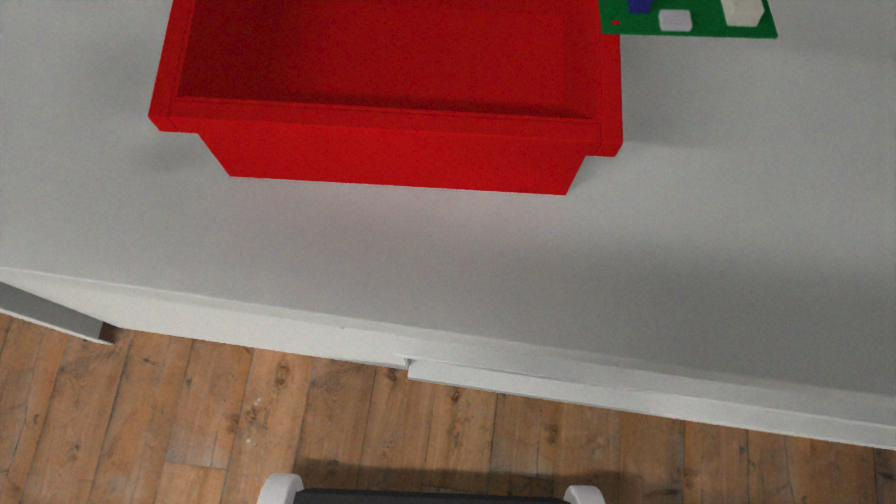

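Emit:
move(
  target={"side":"right","x":0.44,"y":0.0,"z":1.08,"quat_wxyz":[0.707,0,0,0.707]},
  cameras=[],
)

Emit:
move(
  target={"side":"right","x":0.498,"y":0.035,"z":1.03,"quat_wxyz":[0.707,0,0,0.707]},
  cameras=[],
)

Emit:
move(
  joints={"head_tilt_rad":0.4},
  cameras=["head_camera","right_wrist_camera"],
)

Scene clock: 1077.97 s.
Joint torques (N m): left_arm=[-12.81 10.56 9.54 0.35 0.39 0.23 0.39] | right_arm=[-24.18 -7.94 -6.96 0.55 -0.03 -0.05 0.23]
External joint torques (N m): left_arm=[0.88 -0.9 0.14 0.09 0.15 -0.01 0.38] | right_arm=[1.89 -0.28 1.1 0.8 -0.28 0.04 0.23]
Motor temperatures (°C): left_arm=[29 32 30 33 38 35 41] | right_arm=[36 34 29 32 45 36 36]
Wrist force (N): left_arm=[0.0 1.5 -9.3] | right_arm=[2.6 10.7 -13.4]
Wrist torque (N m): left_arm=[-0.19 -0.28 -0.24] | right_arm=[-0.04 0.89 0.53]
Wrist force, peak (N): left_arm=[0.0 1.4 -9.5] | right_arm=[2.8 10.3 -13.9]
move: done
base_odometry: x=-1.056 y=-1.947 heading=-1.639
lidar_m: 0.29 0.30 0.44 2.22 3.44 4.12 4.06 1.84 1.45 1.05 1.10 0.94
base_status: not commanded
joint_positions: torso_squat_rad=+0.350 torso_shift_rad=+0.000 torso_pitch_rad=+0.600 torso_yaw_rad=+0.000 left_shoulder_pitch_rad=-1.574 left_shoulder_roll_rad=+1.536 left_shoulder_yaw_rad=-1.262 left_elbow_rad=-1.748 left_forearm_roll_rad=+1.683 left_wrist_pitch_rad=+1.353 left_hand_roll_rad=+0.646 left_gripper_m=+0.000 right_shoulder_pitch_rad=-2.206 right_shoulder_roll_rad=-0.561 right_shoulder_yaw_rad=+1.192 right_elbow_rad=-0.951 right_forearm_roll_rad=-1.564 right_wrist_pitch_rad=+1.688 right_hand_roll_rad=+0.616 right_gripper_m=+0.070 head_pan_rad=+0.000 head_tilt_rad=+0.700
joint_status: all done
wheel_motors_off: 0
motor_effort: left_wheel=+0(2) right_wheel=-1(3)
chest: x=-0.0534 y=-0.0007 z=+1.1935 quat_wxyz=(+0.955, +0.000, +0.295, +0.000) (m; base frame)
left_hand: x=+0.3117 y=+0.3201 z=+0.9430 quat_wxyz=(+0.995, +0.001, +0.098, +0.000) (m; base frame)
right_hand: x=+0.4397 y=+0.0001 z=+1.0802 quat_wxyz=(+0.707, +0.000, -0.001, +0.707) (m; base frame)
right_hand_status: reached (checked arc, planned for 0.8 s): 0 mm and 0.2 deg off.
pictures: none
No camera images: "cameras" was empty.

Scene clock: 1079.60 s.
Joint torques (N m): left_arm=[-12.82 10.55 9.65 0.55 0.46 0.28 0.47] | right_arm=[-25.57 -8.28 -1.83 0.05 0.27 -0.3 -0.24]
External joint torques (N m): left_arm=[0.88 -0.92 0.25 0.29 0.22 0.04 0.46] | right_arm=[1.71 -0.11 0.77 0.75 0 0.07 -0.24]
Motor temperatures (°C): left_arm=[29 32 30 33 38 35 41] | right_arm=[36 34 29 32 45 36 36]
Wrist force (N): left_arm=[-0.2 1.6 -9.1] | right_arm=[1.8 11.4 -13.3]
Wrist torque (N m): left_arm=[-0.23 -0.31 -0.24] | right_arm=[-0.08 0.82 0.53]
Wrist force, peak (N): left_arm=[-0.3 1.6 -9.6] | right_arm=[2.6 11.8 -14.0]
move: short
base_odometry: x=-1.056 y=-1.947 heading=-1.639
lidar_m: 0.29 0.29 0.44 2.21 3.44 4.12 4.06 1.85 1.45 1.06 1.10 0.94
base_status: not commanded
joint_positions: torso_squat_rad=+0.350 torso_shift_rad=+0.000 torso_pitch_rad=+0.600 torso_yaw_rad=+0.000 left_shoulder_pitch_rad=-1.574 left_shoulder_roll_rad=+1.536 left_shoulder_yaw_rad=-1.262 left_elbow_rad=-1.748 left_forearm_roll_rad=+1.683 left_wrist_pitch_rad=+1.353 left_hand_roll_rad=+0.646 left_gripper_m=+0.000 right_shoulder_pitch_rad=-2.228 right_shoulder_roll_rad=-0.214 right_shoulder_yaw_rad=+1.212 right_elbow_rad=-0.267 right_forearm_roll_rad=-1.480 right_wrist_pitch_rad=+1.446 right_hand_roll_rad=+0.964 right_gripper_m=+0.070 head_pan_rad=+0.000 head_tilt_rad=+0.700
joint_status: all done
wheel_motors_off: 0
motor_effort: left_wheel=+2(3) right_wheel=-2(3)
chest: x=-0.0534 y=-0.0007 z=+1.1935 quat_wxyz=(+0.955, +0.000, +0.295, +0.000) (m; base frame)
left_hand: x=+0.3117 y=+0.3200 z=+0.9430 quat_wxyz=(+0.995, +0.001, +0.098, +0.000) (m; base frame)
right_hand: x=+0.4974 y=+0.0348 z=+1.0301 quat_wxyz=(+0.705, -0.021, -0.064, +0.706) (m; base frame)
right_hand_status: short (checked arc, as near as the solve gets, planned for 1.0 s): 1 mm and 7.7 deg off. The place is met; only the turn is off.
pictures: none
No camera images: "cameras" was empty.

Scene clock: 1080.43 s.
Joint torques (N m): left_arm=[-12.82 10.6 9.56 0.31 0.42 0.28 0.39] | right_arm=[-25.41 -8.52 -2.01 0.14 0.29 -0.35 -0.12]
External joint torques (N m): left_arm=[0.88 -0.86 0.16 0.05 0.17 0.04 0.38] | right_arm=[1.86 -0.34 0.58 0.83 0.02 0.02 -0.13]
Motor temperatures (°C): left_arm=[29 32 30 33 38 35 41] | right_arm=[37 34 29 32 45 36 36]
Wrist force (N): left_arm=[0.2 1.7 -9.0] | right_arm=[2.2 11.2 -13.3]
Wrist torque (N m): left_arm=[-0.23 -0.27 -0.24] | right_arm=[-0.04 0.86 0.54]
Wrist force, peak (N): left_arm=[0.1 1.6 -9.4] | right_arm=[2.0 11.6 -13.7]
move: done
base_odometry: x=-1.056 y=-1.947 heading=-1.639
lidar_m: 0.29 0.30 0.44 2.22 3.44 4.12 4.07 1.85 1.44 1.05 1.11 0.94
base_status: not commanded
joint_positions: torso_squat_rad=+0.350 torso_shift_rad=+0.000 torso_pitch_rad=+0.600 torso_yaw_rad=+0.000 left_shoulder_pitch_rad=-1.574 left_shoulder_roll_rad=+1.536 left_shoulder_yaw_rad=-1.262 left_elbow_rad=-1.748 left_forearm_roll_rad=+1.683 left_wrist_pitch_rad=+1.353 left_hand_roll_rad=+0.646 left_gripper_m=+0.000 right_shoulder_pitch_rad=-2.228 right_shoulder_roll_rad=-0.214 right_shoulder_yaw_rad=+1.212 right_elbow_rad=-0.267 right_forearm_roll_rad=-1.480 right_wrist_pitch_rad=+1.446 right_hand_roll_rad=+0.964 right_gripper_m=+0.070 head_pan_rad=+0.000 head_tilt_rad=+0.400
joint_status: all done
wheel_motors_off: 0
motor_effort: left_wheel=+1(3) right_wheel=-2(3)
chest: x=-0.0534 y=-0.0007 z=+1.1935 quat_wxyz=(+0.955, +0.000, +0.295, +0.000) (m; base frame)
left_hand: x=+0.3117 y=+0.3200 z=+0.9430 quat_wxyz=(+0.995, +0.001, +0.098, +0.000) (m; base frame)
right_hand: x=+0.4974 y=+0.0348 z=+1.0301 quat_wxyz=(+0.705, -0.021, -0.064, +0.706) (m; base frame)
pictures: head_camera, right_wrist_camera
camera_calibration:
head_camera: T_world_to_cam=[[0.0328924, -0.998756, 0.0374844, -0.0555178], [-0.818673, -0.0484375, -0.572214, 0.892824], [0.573317, -0.0118659, -0.819247, 0.997254], [0, 0, 0, 1]] pos_world=[0.161014, -0.000369287, 1.32996]
right_wrist_camera: T_world_to_cam=[[-0.0141843, -0.996687, -0.0800884, 0.126705], [-0.942709, -0.0133699, 0.333347, 0.159169], [-0.333314, 0.0802284, -0.939396, 1.20235], [0, 0, 0, 1]] pos_world=[0.552608, 0.0319506, 1.08658]

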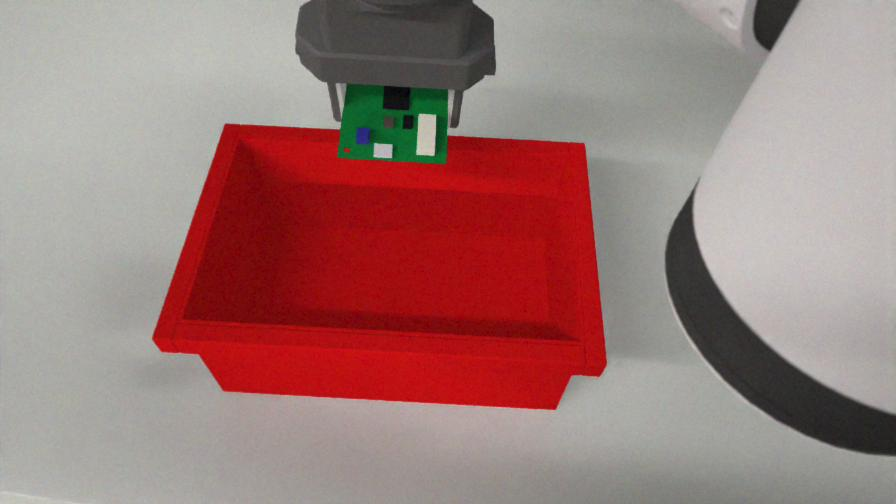

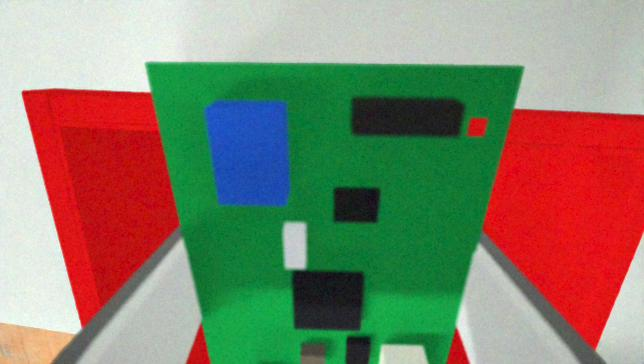

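Emit:
move(
  target={"side":"right","x":0.43,"y":0.03,"z":1.04,"quat_wxyz":[0.707,0,0,0.707]},
  cameras=[],
)

Emit:
move(
  target={"side":"left","x":0.25,"y":0.42,"z":1.05,"quat_wxyz":[1,0,0,0]},
  cameras=[],
)

Emit:
move(
  base={"x_m_s":0.1,"for_s":0.8},
  cameras=["head_camera","right_wrist_camera"],
)

Scene clock: 1092.67 s.
Joint torques (N m): left_arm=[-12.94 10.82 9.53 0.44 0.39 0.27 0.37] | right_arm=[-23.58 -7.19 -8.33 -0.81 -0.15 -0.17 0.16]
External joint torques (N m): left_arm=[0.76 -0.64 0.13 0.18 0.14 0.03 0.36] | right_arm=[2.53 0.23 -0.6 -0.07 -0.39 -0.09 0.16]
Motor temperatures (°C): left_arm=[29 32 30 33 38 35 41] | right_arm=[37 34 29 32 45 36 36]
Wrist force (N): left_arm=[0.0 1.4 -8.9] | right_arm=[2.3 10.5 -13.7]
Wrist torque (N m): left_arm=[-0.18 -0.29 -0.23] | right_arm=[-0.01 0.84 0.51]
Wrist force, peak (N): left_arm=[-0.3 1.5 -9.5] | right_arm=[2.0 11.6 -13.9]
move: done
base_odometry: x=-1.056 y=-1.947 heading=-1.639
lidar_m: 0.29 0.29 0.44 2.21 3.44 4.12 4.06 1.84 1.43 1.05 1.10 0.94
base_status: not commanded
joint_positions: torso_squat_rad=+0.350 torso_shift_rad=+0.000 torso_pitch_rad=+0.600 torso_yaw_rad=+0.000 left_shoulder_pitch_rad=-1.574 left_shoulder_roll_rad=+1.536 left_shoulder_yaw_rad=-1.262 left_elbow_rad=-1.748 left_forearm_roll_rad=+1.683 left_wrist_pitch_rad=+1.353 left_hand_roll_rad=+0.646 left_gripper_m=+0.000 right_shoulder_pitch_rad=-2.151 right_shoulder_roll_rad=-0.452 right_shoulder_yaw_rad=+1.190 right_elbow_rad=-0.898 right_forearm_roll_rad=-1.504 right_wrist_pitch_rad=+1.638 right_hand_roll_rad=+0.587 right_gripper_m=+0.070 head_pan_rad=+0.000 head_tilt_rad=+0.400
joint_status: all done
wheel_motors_off: 0
motor_effort: left_wheel=+2(3) right_wheel=-1(3)
chest: x=-0.0534 y=-0.0007 z=+1.1935 quat_wxyz=(+0.955, +0.000, +0.295, +0.000) (m; base frame)
left_hand: x=+0.3117 y=+0.3200 z=+0.9430 quat_wxyz=(+0.995, +0.001, +0.098, +0.000) (m; base frame)
right_hand: x=+0.4296 y=+0.0300 z=+1.0403 quat_wxyz=(+0.707, +0.001, +0.003, +0.707) (m; base frame)
right_hand_status: reached (checked arc, planned for 1.0 s): 1 mm and 0.4 deg off.
pictures: none
No camera images: "cameras" was empty.

Scene clock: 1094.00 s.
Joint torques (N m): left_arm=[-4.4 10.48 9.6 2.42 0.09 -0.25 0.23] | right_arm=[-23.68 -7.37 -8.31 -0.56 -0.13 -0.24 0.13]
External joint torques (N m): left_arm=[1.35 -0.69 0.85 -0.48 0.07 -0.16 0.23] | right_arm=[2.43 0.05 -0.58 0.18 -0.37 -0.17 0.13]
Motor temperatures (°C): left_arm=[29 32 30 33 38 35 41] | right_arm=[37 34 29 32 45 36 36]
Wrist force (N): left_arm=[-0.9 1.5 -9.0] | right_arm=[2.4 10.3 -13.6]
Wrist torque (N m): left_arm=[-0.21 -0.32 -0.22] | right_arm=[-0.01 0.85 0.50]
Wrist force, peak (N): left_arm=[-0.4 1.6 -9.6] | right_arm=[2.6 10.8 -13.6]
move: done
base_odometry: x=-1.056 y=-1.947 heading=-1.639
lidar_m: 0.29 0.29 0.44 2.22 3.45 4.12 4.07 1.84 1.44 1.06 1.11 0.94
base_status: not commanded
joint_positions: torso_squat_rad=+0.350 torso_shift_rad=+0.000 torso_pitch_rad=+0.600 torso_yaw_rad=+0.000 left_shoulder_pitch_rad=-1.556 left_shoulder_roll_rad=+2.186 left_shoulder_yaw_rad=-1.244 left_elbow_rad=-2.060 left_forearm_roll_rad=+1.874 left_wrist_pitch_rad=+1.176 left_hand_roll_rad=+0.345 left_gripper_m=+0.000 right_shoulder_pitch_rad=-2.151 right_shoulder_roll_rad=-0.452 right_shoulder_yaw_rad=+1.190 right_elbow_rad=-0.898 right_forearm_roll_rad=-1.504 right_wrist_pitch_rad=+1.638 right_hand_roll_rad=+0.587 right_gripper_m=+0.070 head_pan_rad=+0.000 head_tilt_rad=+0.400
joint_status: all done
wheel_motors_off: 0
motor_effort: left_wheel=+1(3) right_wheel=-1(3)
chest: x=-0.0534 y=-0.0007 z=+1.1935 quat_wxyz=(+0.955, +0.000, +0.295, +0.000) (m; base frame)
left_hand: x=+0.2501 y=+0.4200 z=+1.0501 quat_wxyz=(+1.000, +0.000, +0.000, +0.000) (m; base frame)
left_hand_status: reached (checked arc, planned for 1.0 s): 0 mm and 0.1 deg off.
right_hand: x=+0.4295 y=+0.0301 z=+1.0403 quat_wxyz=(+0.707, +0.001, +0.003, +0.707) (m; base frame)
pictures: none
No camera images: "cameras" was empty.

Scene clock: 1095.37 s.
Joint torques (N m): left_arm=[-4.56 10.59 9.86 2.31 0.16 -0.28 0.32] | right_arm=[-23.87 -7.35 -8.11 -0.45 -0.06 -0.19 0.14]
External joint torques (N m): left_arm=[1.19 -0.58 1.11 -0.59 0.15 -0.19 0.32] | right_arm=[2.24 0.07 -0.38 0.29 -0.3 -0.11 0.14]
Motor temperatures (°C): left_arm=[29 32 30 33 38 35 41] | right_arm=[37 34 29 32 45 36 36]
Wrist force (N): left_arm=[-1.0 1.4 -8.9] | right_arm=[2.5 10.4 -13.2]
Wrist torque (N m): left_arm=[-0.19 -0.33 -0.23] | right_arm=[-0.02 0.86 0.53]
Wrist force, peak (N): left_arm=[-1.3 1.3 -9.4] | right_arm=[2.5 11.0 -14.0]
move: done
base_odometry: x=-1.062 y=-2.027 heading=-1.639
lidar_m: 0.26 0.21 0.31 1.08 3.44 4.20 4.09 1.85 1.45 1.04 1.10 0.87
base_status: done (sent for 0.8 of 0.8 s)
joint_positions: torso_squat_rad=+0.350 torso_shift_rad=+0.000 torso_pitch_rad=+0.600 torso_yaw_rad=+0.000 left_shoulder_pitch_rad=-1.556 left_shoulder_roll_rad=+2.186 left_shoulder_yaw_rad=-1.244 left_elbow_rad=-2.060 left_forearm_roll_rad=+1.874 left_wrist_pitch_rad=+1.176 left_hand_roll_rad=+0.345 left_gripper_m=+0.000 right_shoulder_pitch_rad=-2.151 right_shoulder_roll_rad=-0.452 right_shoulder_yaw_rad=+1.190 right_elbow_rad=-0.898 right_forearm_roll_rad=-1.504 right_wrist_pitch_rad=+1.638 right_hand_roll_rad=+0.587 right_gripper_m=+0.070 head_pan_rad=+0.000 head_tilt_rad=+0.400
joint_status: not commanded
wheel_motors_off: 0
motor_effort: left_wheel=-2(26) right_wheel=-2(20)
chest: x=-0.0533 y=-0.0007 z=+1.1934 quat_wxyz=(+0.955, +0.000, +0.296, +0.000) (m; base frame)
left_hand: x=+0.2502 y=+0.4200 z=+1.0500 quat_wxyz=(+1.000, +0.000, +0.000, +0.000) (m; base frame)
right_hand: x=+0.4296 y=+0.0301 z=+1.0402 quat_wxyz=(+0.707, +0.002, +0.003, +0.707) (m; base frame)
pictures: head_camera, right_wrist_camera
camera_calibration:
head_camera: T_world_to_cam=[[0.0329011, -0.998756, 0.0374788, -0.0555121], [-0.818772, -0.0484394, -0.572071, 0.892715], [0.573175, -0.0118648, -0.819347, 0.997285], [0, 0, 0, 1]] pos_world=[0.161138, -0.00036784, 1.3299]
right_wrist_camera: T_world_to_cam=[[-0.0193318, -0.999708, -0.0144803, 0.0558932], [-0.892989, 0.0107507, 0.449951, -0.0514878], [-0.449664, 0.0216291, -0.892936, 1.19302], [0, 0, 0, 1]] pos_world=[0.491562, 0.0306263, 1.08927]

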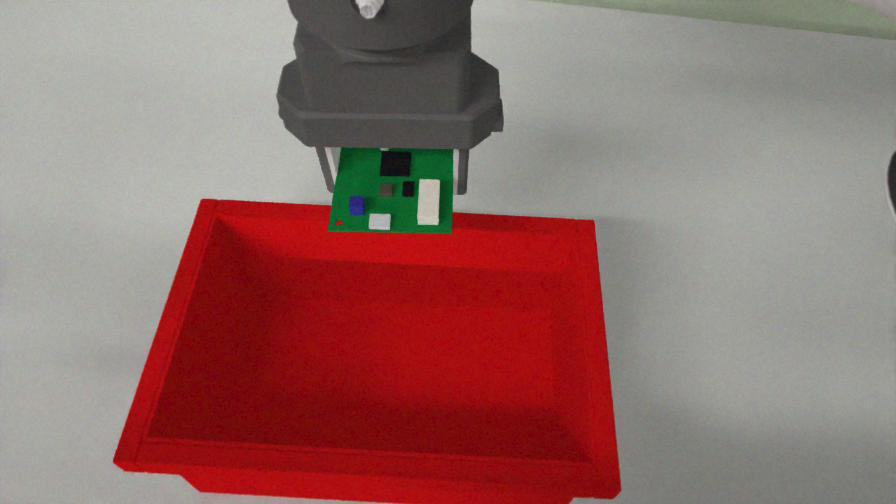

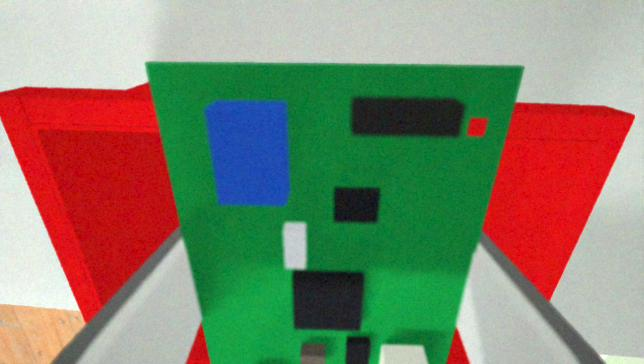

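Emit:
move(
  target={"side":"right","x":0.418,"y":0.035,"z":0.96,"quat_wxyz":[0.707,0,0,0.707]},
  min_time_s=1.5,
  cameras=["head_camera","right_wrist_camera"],
)

Scene clock: 1123.33 s.
Joint torques (N m): left_arm=[-4.48 10.54 9.62 2.35 0.16 -0.19 0.21] | right_arm=[-22.35 -4.35 -6.62 -1.51 0.32 -0.32 -0.26]
External joint torques (N m): left_arm=[1.27 -0.63 0.87 -0.55 0.15 -0.1 0.21] | right_arm=[3.27 2.12 1.39 -0.37 0.07 -0.23 -0.26]
Motor temperatures (°C): left_arm=[29 32 30 33 38 34 41] | right_arm=[37 34 29 32 45 36 36]
Wrist force (N): left_arm=[-1.0 1.3 -9.0] | right_arm=[2.3 10.5 -13.2]
Wrist torque (N m): left_arm=[-0.19 -0.33 -0.21] | right_arm=[-0.02 0.83 0.51]
Wrist force, peak (N): left_arm=[-1.4 1.6 -9.3] | right_arm=[2.6 10.9 -13.8]
move: done
base_odometry: x=-1.062 y=-2.027 heading=-1.639
lidar_m: 0.26 0.22 0.31 1.07 3.43 4.21 4.09 1.86 1.45 1.05 1.11 0.88
base_status: not commanded
joint_positions: torso_squat_rad=+0.350 torso_shift_rad=+0.000 torso_pitch_rad=+0.600 torso_yaw_rad=+0.000 left_shoulder_pitch_rad=-1.556 left_shoulder_roll_rad=+2.186 left_shoulder_yaw_rad=-1.244 left_elbow_rad=-2.060 left_forearm_roll_rad=+1.874 left_wrist_pitch_rad=+1.176 left_hand_roll_rad=+0.345 left_gripper_m=+0.000 right_shoulder_pitch_rad=-2.010 right_shoulder_roll_rad=-0.420 right_shoulder_yaw_rad=+1.251 right_elbow_rad=-0.949 right_forearm_roll_rad=-1.429 right_wrist_pitch_rad=+1.491 right_hand_roll_rad=+0.538 right_gripper_m=+0.070 head_pan_rad=+0.000 head_tilt_rad=+0.400
joint_status: all done
wheel_motors_off: 0
motor_effort: left_wheel=-2(3) right_wheel=-2(4)
chest: x=-0.0533 y=-0.0007 z=+1.1935 quat_wxyz=(+0.955, +0.000, +0.296, +0.000) (m; base frame)
left_hand: x=+0.2501 y=+0.4200 z=+1.0500 quat_wxyz=(+1.000, +0.000, +0.000, +0.000) (m; base frame)
right_hand: x=+0.4183 y=+0.0349 z=+0.9604 quat_wxyz=(+0.707, +0.000, +0.000, +0.707) (m; base frame)
right_hand_status: reached (checked arc, planned for 1.5 s): 0 mm and 0.1 deg off.
pictures: head_camera, right_wrist_camera
camera_calibration:
head_camera: T_world_to_cam=[[0.0329001, -0.998756, 0.0374799, -0.0555128], [-0.818756, -0.0484395, -0.572094, 0.892728], [0.573198, -0.011865, -0.819331, 0.997283], [0, 0, 0, 1]] pos_world=[0.161112, -0.00036767, 1.32991]
right_wrist_camera: T_world_to_cam=[[-0.0207085, -0.999633, -0.0174429, 0.0627532], [-0.896302, 0.0108324, 0.443311, -0.018034], [-0.44296, 0.0248144, -0.896198, 1.11681], [0, 0, 0, 1]] pos_world=[0.47984, 0.0352125, 1.00998]

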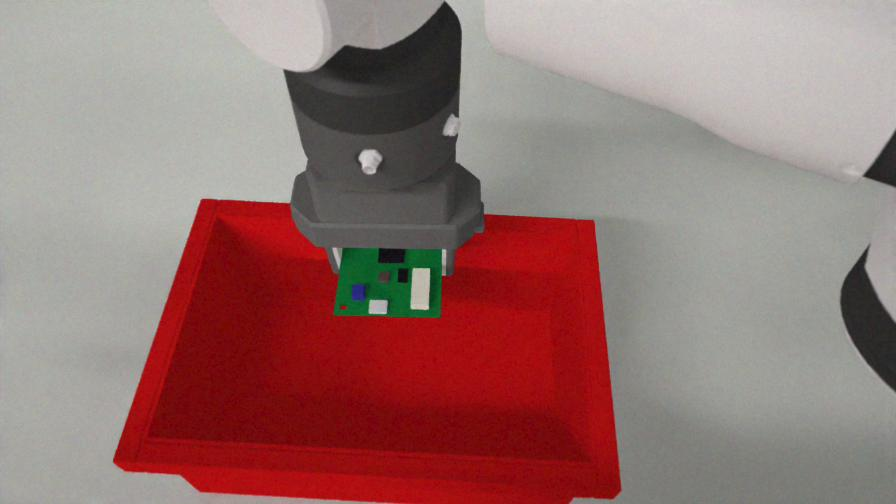

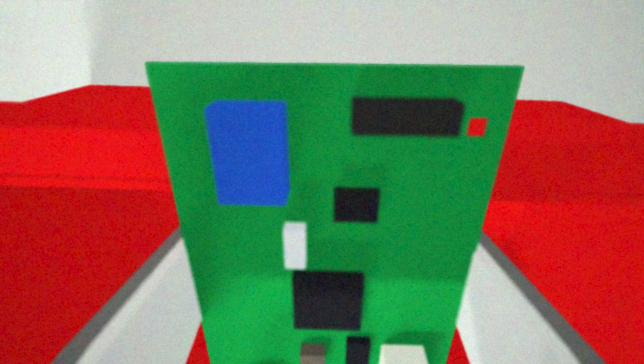

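Emit:
move(
  target={"side":"right","x":0.378,"y":0.037,"z":0.915,"quat_wxyz":[0.707,0,0,0.707]},
  min_time_s=2,
  cameras=["head_camera"],
)

Emit:
move(
  target={"side":"right","x":0.378,"y":0.037,"z":0.87,"quat_wxyz":[0.707,0,0,0.707]},
  min_time_s=2,
  cameras=["head_camera","right_wrist_camera"],
)

Scene clock: 1137.23 s.
Joint torques (N m): left_arm=[-4.57 10.47 9.47 2.33 0.15 -0.24 0.26] | right_arm=[-21.11 -6.92 -7.78 -1.74 0.41 -0.36 -0.33]
External joint torques (N m): left_arm=[1.18 -0.7 0.72 -0.57 0.14 -0.15 0.26] | right_arm=[3.03 -1.48 1.31 -0.14 0.16 -0.28 -0.33]
Motor temperatures (°C): left_arm=[29 32 30 33 38 34 41] | right_arm=[37 34 29 32 45 36 36]
Wrist force (N): left_arm=[-1.2 1.3 -8.8] | right_arm=[2.6 10.3 -13.2]
Wrist torque (N m): left_arm=[-0.18 -0.36 -0.22] | right_arm=[0.02 0.88 0.53]
Wrist force, peak (N): left_arm=[-1.5 1.3 -9.3] | right_arm=[2.4 10.8 -13.8]
move: done
base_odometry: x=-1.062 y=-2.027 heading=-1.638
lidar_m: 0.26 0.21 0.32 1.08 3.45 4.21 4.09 1.85 1.46 1.05 1.11 0.87
base_status: not commanded
joint_positions: torso_squat_rad=+0.350 torso_shift_rad=+0.000 torso_pitch_rad=+0.600 torso_yaw_rad=+0.000 left_shoulder_pitch_rad=-1.556 left_shoulder_roll_rad=+2.186 left_shoulder_yaw_rad=-1.244 left_elbow_rad=-2.060 left_forearm_roll_rad=+1.874 left_wrist_pitch_rad=+1.176 left_hand_roll_rad=+0.345 left_gripper_m=+0.000 right_shoulder_pitch_rad=-1.907 right_shoulder_roll_rad=-0.457 right_shoulder_yaw_rad=+1.302 right_elbow_rad=-1.167 right_forearm_roll_rad=-1.365 right_wrist_pitch_rad=+1.424 right_hand_roll_rad=+0.372 right_gripper_m=+0.070 head_pan_rad=+0.000 head_tilt_rad=+0.400
joint_status: all done
wheel_motors_off: 0
motor_effort: left_wheel=-2(4) right_wheel=-1(4)
chest: x=-0.0534 y=-0.0007 z=+1.1935 quat_wxyz=(+0.955, +0.000, +0.295, +0.000) (m; base frame)
left_hand: x=+0.2501 y=+0.4200 z=+1.0501 quat_wxyz=(+1.000, +0.000, -0.001, +0.000) (m; base frame)
right_hand: x=+0.3778 y=+0.0374 z=+0.9156 quat_wxyz=(+0.707, +0.001, +0.000, +0.708) (m; base frame)
right_hand_status: reached (checked arc, planned for 2.0 s): 1 mm and 0.1 deg off.
pictures: head_camera
camera_calibration:
head_camera: T_world_to_cam=[[0.0328914, -0.998756, 0.0374872, -0.0555197], [-0.81863, -0.0484391, -0.572275, 0.892883], [0.573379, -0.0118652, -0.819204, 0.997228], [0, 0, 0, 1]] pos_world=[0.160977, -0.000367843, 1.32999]

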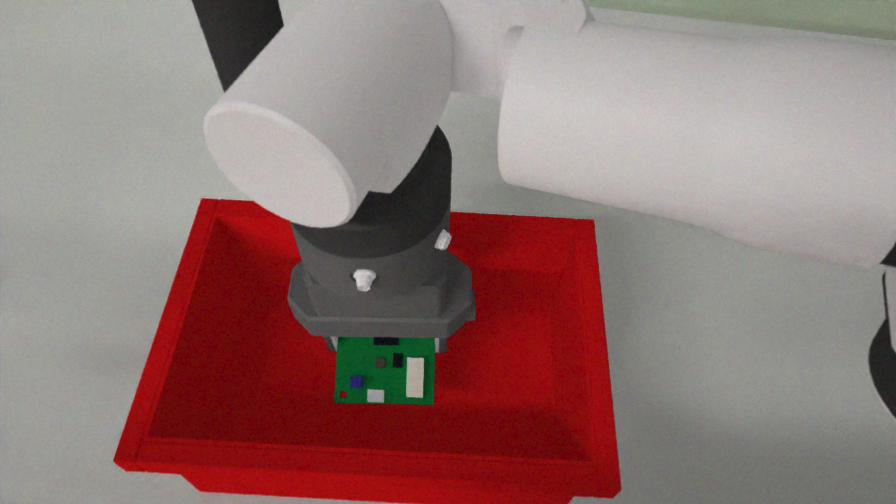

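Scene clock: 1148.70 s.
Joint torques (N m): left_arm=[-4.86 10.57 8.97 2.75 0.09 -0.16 0.27] | right_arm=[0.16 2.69 1.77 -0.87 -4.09 1.16 -0.37]
External joint torques (N m): left_arm=[0.89 -0.58 0.21 -0.15 0.08 -0.07 0.27] | right_arm=[24.43 7.92 10.35 0.79 -4.38 1.28 -0.37]
External joint torques when the fault began: right_arm=[65.26 16.14 29.06 4.09 -12.4 4.78 -0.88]
Motor temperatures (°C): left_arm=[29 32 30 33 38 34 41] | right_arm=[36 34 29 32 45 36 36]
Wrist force (N): left_arm=[-1.2 1.4 -8.9] | right_arm=[2.5 4.7 32.0]
Wrist torque (N m): left_arm=[-0.20 -0.36 -0.21] | right_arm=[-2.71 1.42 0.53]
Wrist force, peak (N): left_arm=[-2.0 1.7 -9.6] | right_arm=[9.6 -11.8 105.5]
move: torque_fault
TORQUE FAULT: right_shoulder_pitch_rad reached its load limit. The robot stopped for 10 seconds, dropped its targets and accepts commands again. The stop added 9.3 s to the call.
base_odometry: x=-1.062 y=-2.027 heading=-1.638
lidar_m: 0.25 0.22 0.33 1.08 3.44 4.20 4.09 1.85 1.45 1.04 1.10 0.88
base_status: not commanded
joint_positions: torso_squat_rad=+0.350 torso_shift_rad=-0.001 torso_pitch_rad=+0.598 torso_yaw_rad=+0.000 left_shoulder_pitch_rad=-1.556 left_shoulder_roll_rad=+2.186 left_shoulder_yaw_rad=-1.244 left_elbow_rad=-2.060 left_forearm_roll_rad=+1.874 left_wrist_pitch_rad=+1.176 left_hand_roll_rad=+0.345 left_gripper_m=+0.000 right_shoulder_pitch_rad=-1.876 right_shoulder_roll_rad=-0.419 right_shoulder_yaw_rad=+1.321 right_elbow_rad=-1.083 right_forearm_roll_rad=-1.327 right_wrist_pitch_rad=+1.358 right_hand_roll_rad=+0.403 right_gripper_m=+0.070 head_pan_rad=+0.000 head_tilt_rad=+0.400
joint_status: right_shoulder_pitch_rad torque_fault (moved +0.030 of +0.067); right_shoulder_roll_rad torque_fault (moved +0.039 of +0.059); right_shoulder_yaw_rad torque_fault (moved +0.019 of +0.039); right_elbow_rad torque_fault (moved +0.084 of +0.103); right_forearm_roll_rad torque_fault (moved +0.037 of +0.047); right_wrist_pitch_rad torque_fault (moved -0.066 of -0.088); right_hand_roll_rad torque_fault (moved +0.031 of +0.042)
wheel_motors_off: 0
on_its_own: right_shoulder_pitch_rad is held at -1.870, not at your -1.840, since a torque_fault; right_shoulder_roll_rad is held at -0.417, not at your -0.398, since a torque_fault; right_shoulder_yaw_rad is held at +1.323, not at your +1.340, since a torque_fault; right_elbow_rad is held at -1.083, not at your -1.065, since a torque_fault; right_forearm_roll_rad is held at -1.329, not at your -1.318, since a torque_fault; right_wrist_pitch_rad is held at +1.358, not at your +1.336, since a torque_fault; right_hand_roll_rad is held at +0.402, not at your +0.414, since a torque_fault
motor_effort: left_wheel=+0(16) right_wheel=-3(13)
chest: x=-0.0542 y=-0.0007 z=+1.1937 quat_wxyz=(+0.956, +0.000, +0.295, +0.000) (m; base frame)
left_hand: x=+0.2495 y=+0.4200 z=+1.0509 quat_wxyz=(+1.000, +0.000, -0.001, +0.000) (m; base frame)
right_hand: x=+0.3879 y=+0.0393 z=+0.8930 quat_wxyz=(+0.711, -0.005, -0.013, +0.704) (m; base frame)
right_hand_status: short (checked arc, planned for 2.0 s): torque_fault, 25 mm and 1.6 deg off.
pictures: head_camera, right_wrist_camera
camera_calibration:
head_camera: T_world_to_cam=[[0.0328326, -0.998757, 0.0375115, -0.0555427], [-0.817655, -0.0484251, -0.573669, 0.894088], [0.574772, -0.0118364, -0.818228, 0.996805], [0, 0, 0, 1]] pos_world=[0.159944, -0.000378722, 1.33061]
right_wrist_camera: T_world_to_cam=[[-0.0295408, -0.999158, -0.0284848, 0.0785985], [-0.906524, 0.0147743, 0.421895, 0.00753382], [-0.421119, 0.0382853, -0.906197, 1.04282], [0, 0, 0, 1]] pos_world=[0.448305, 0.0384962, 0.944065]

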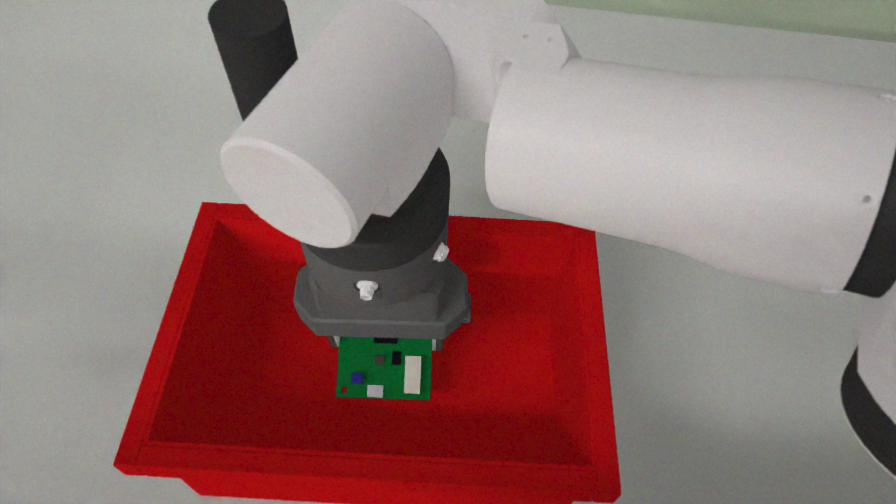

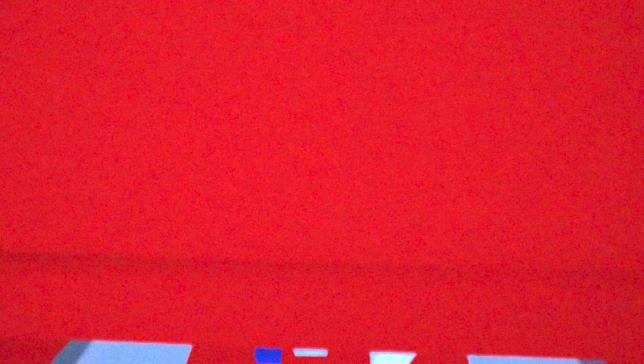

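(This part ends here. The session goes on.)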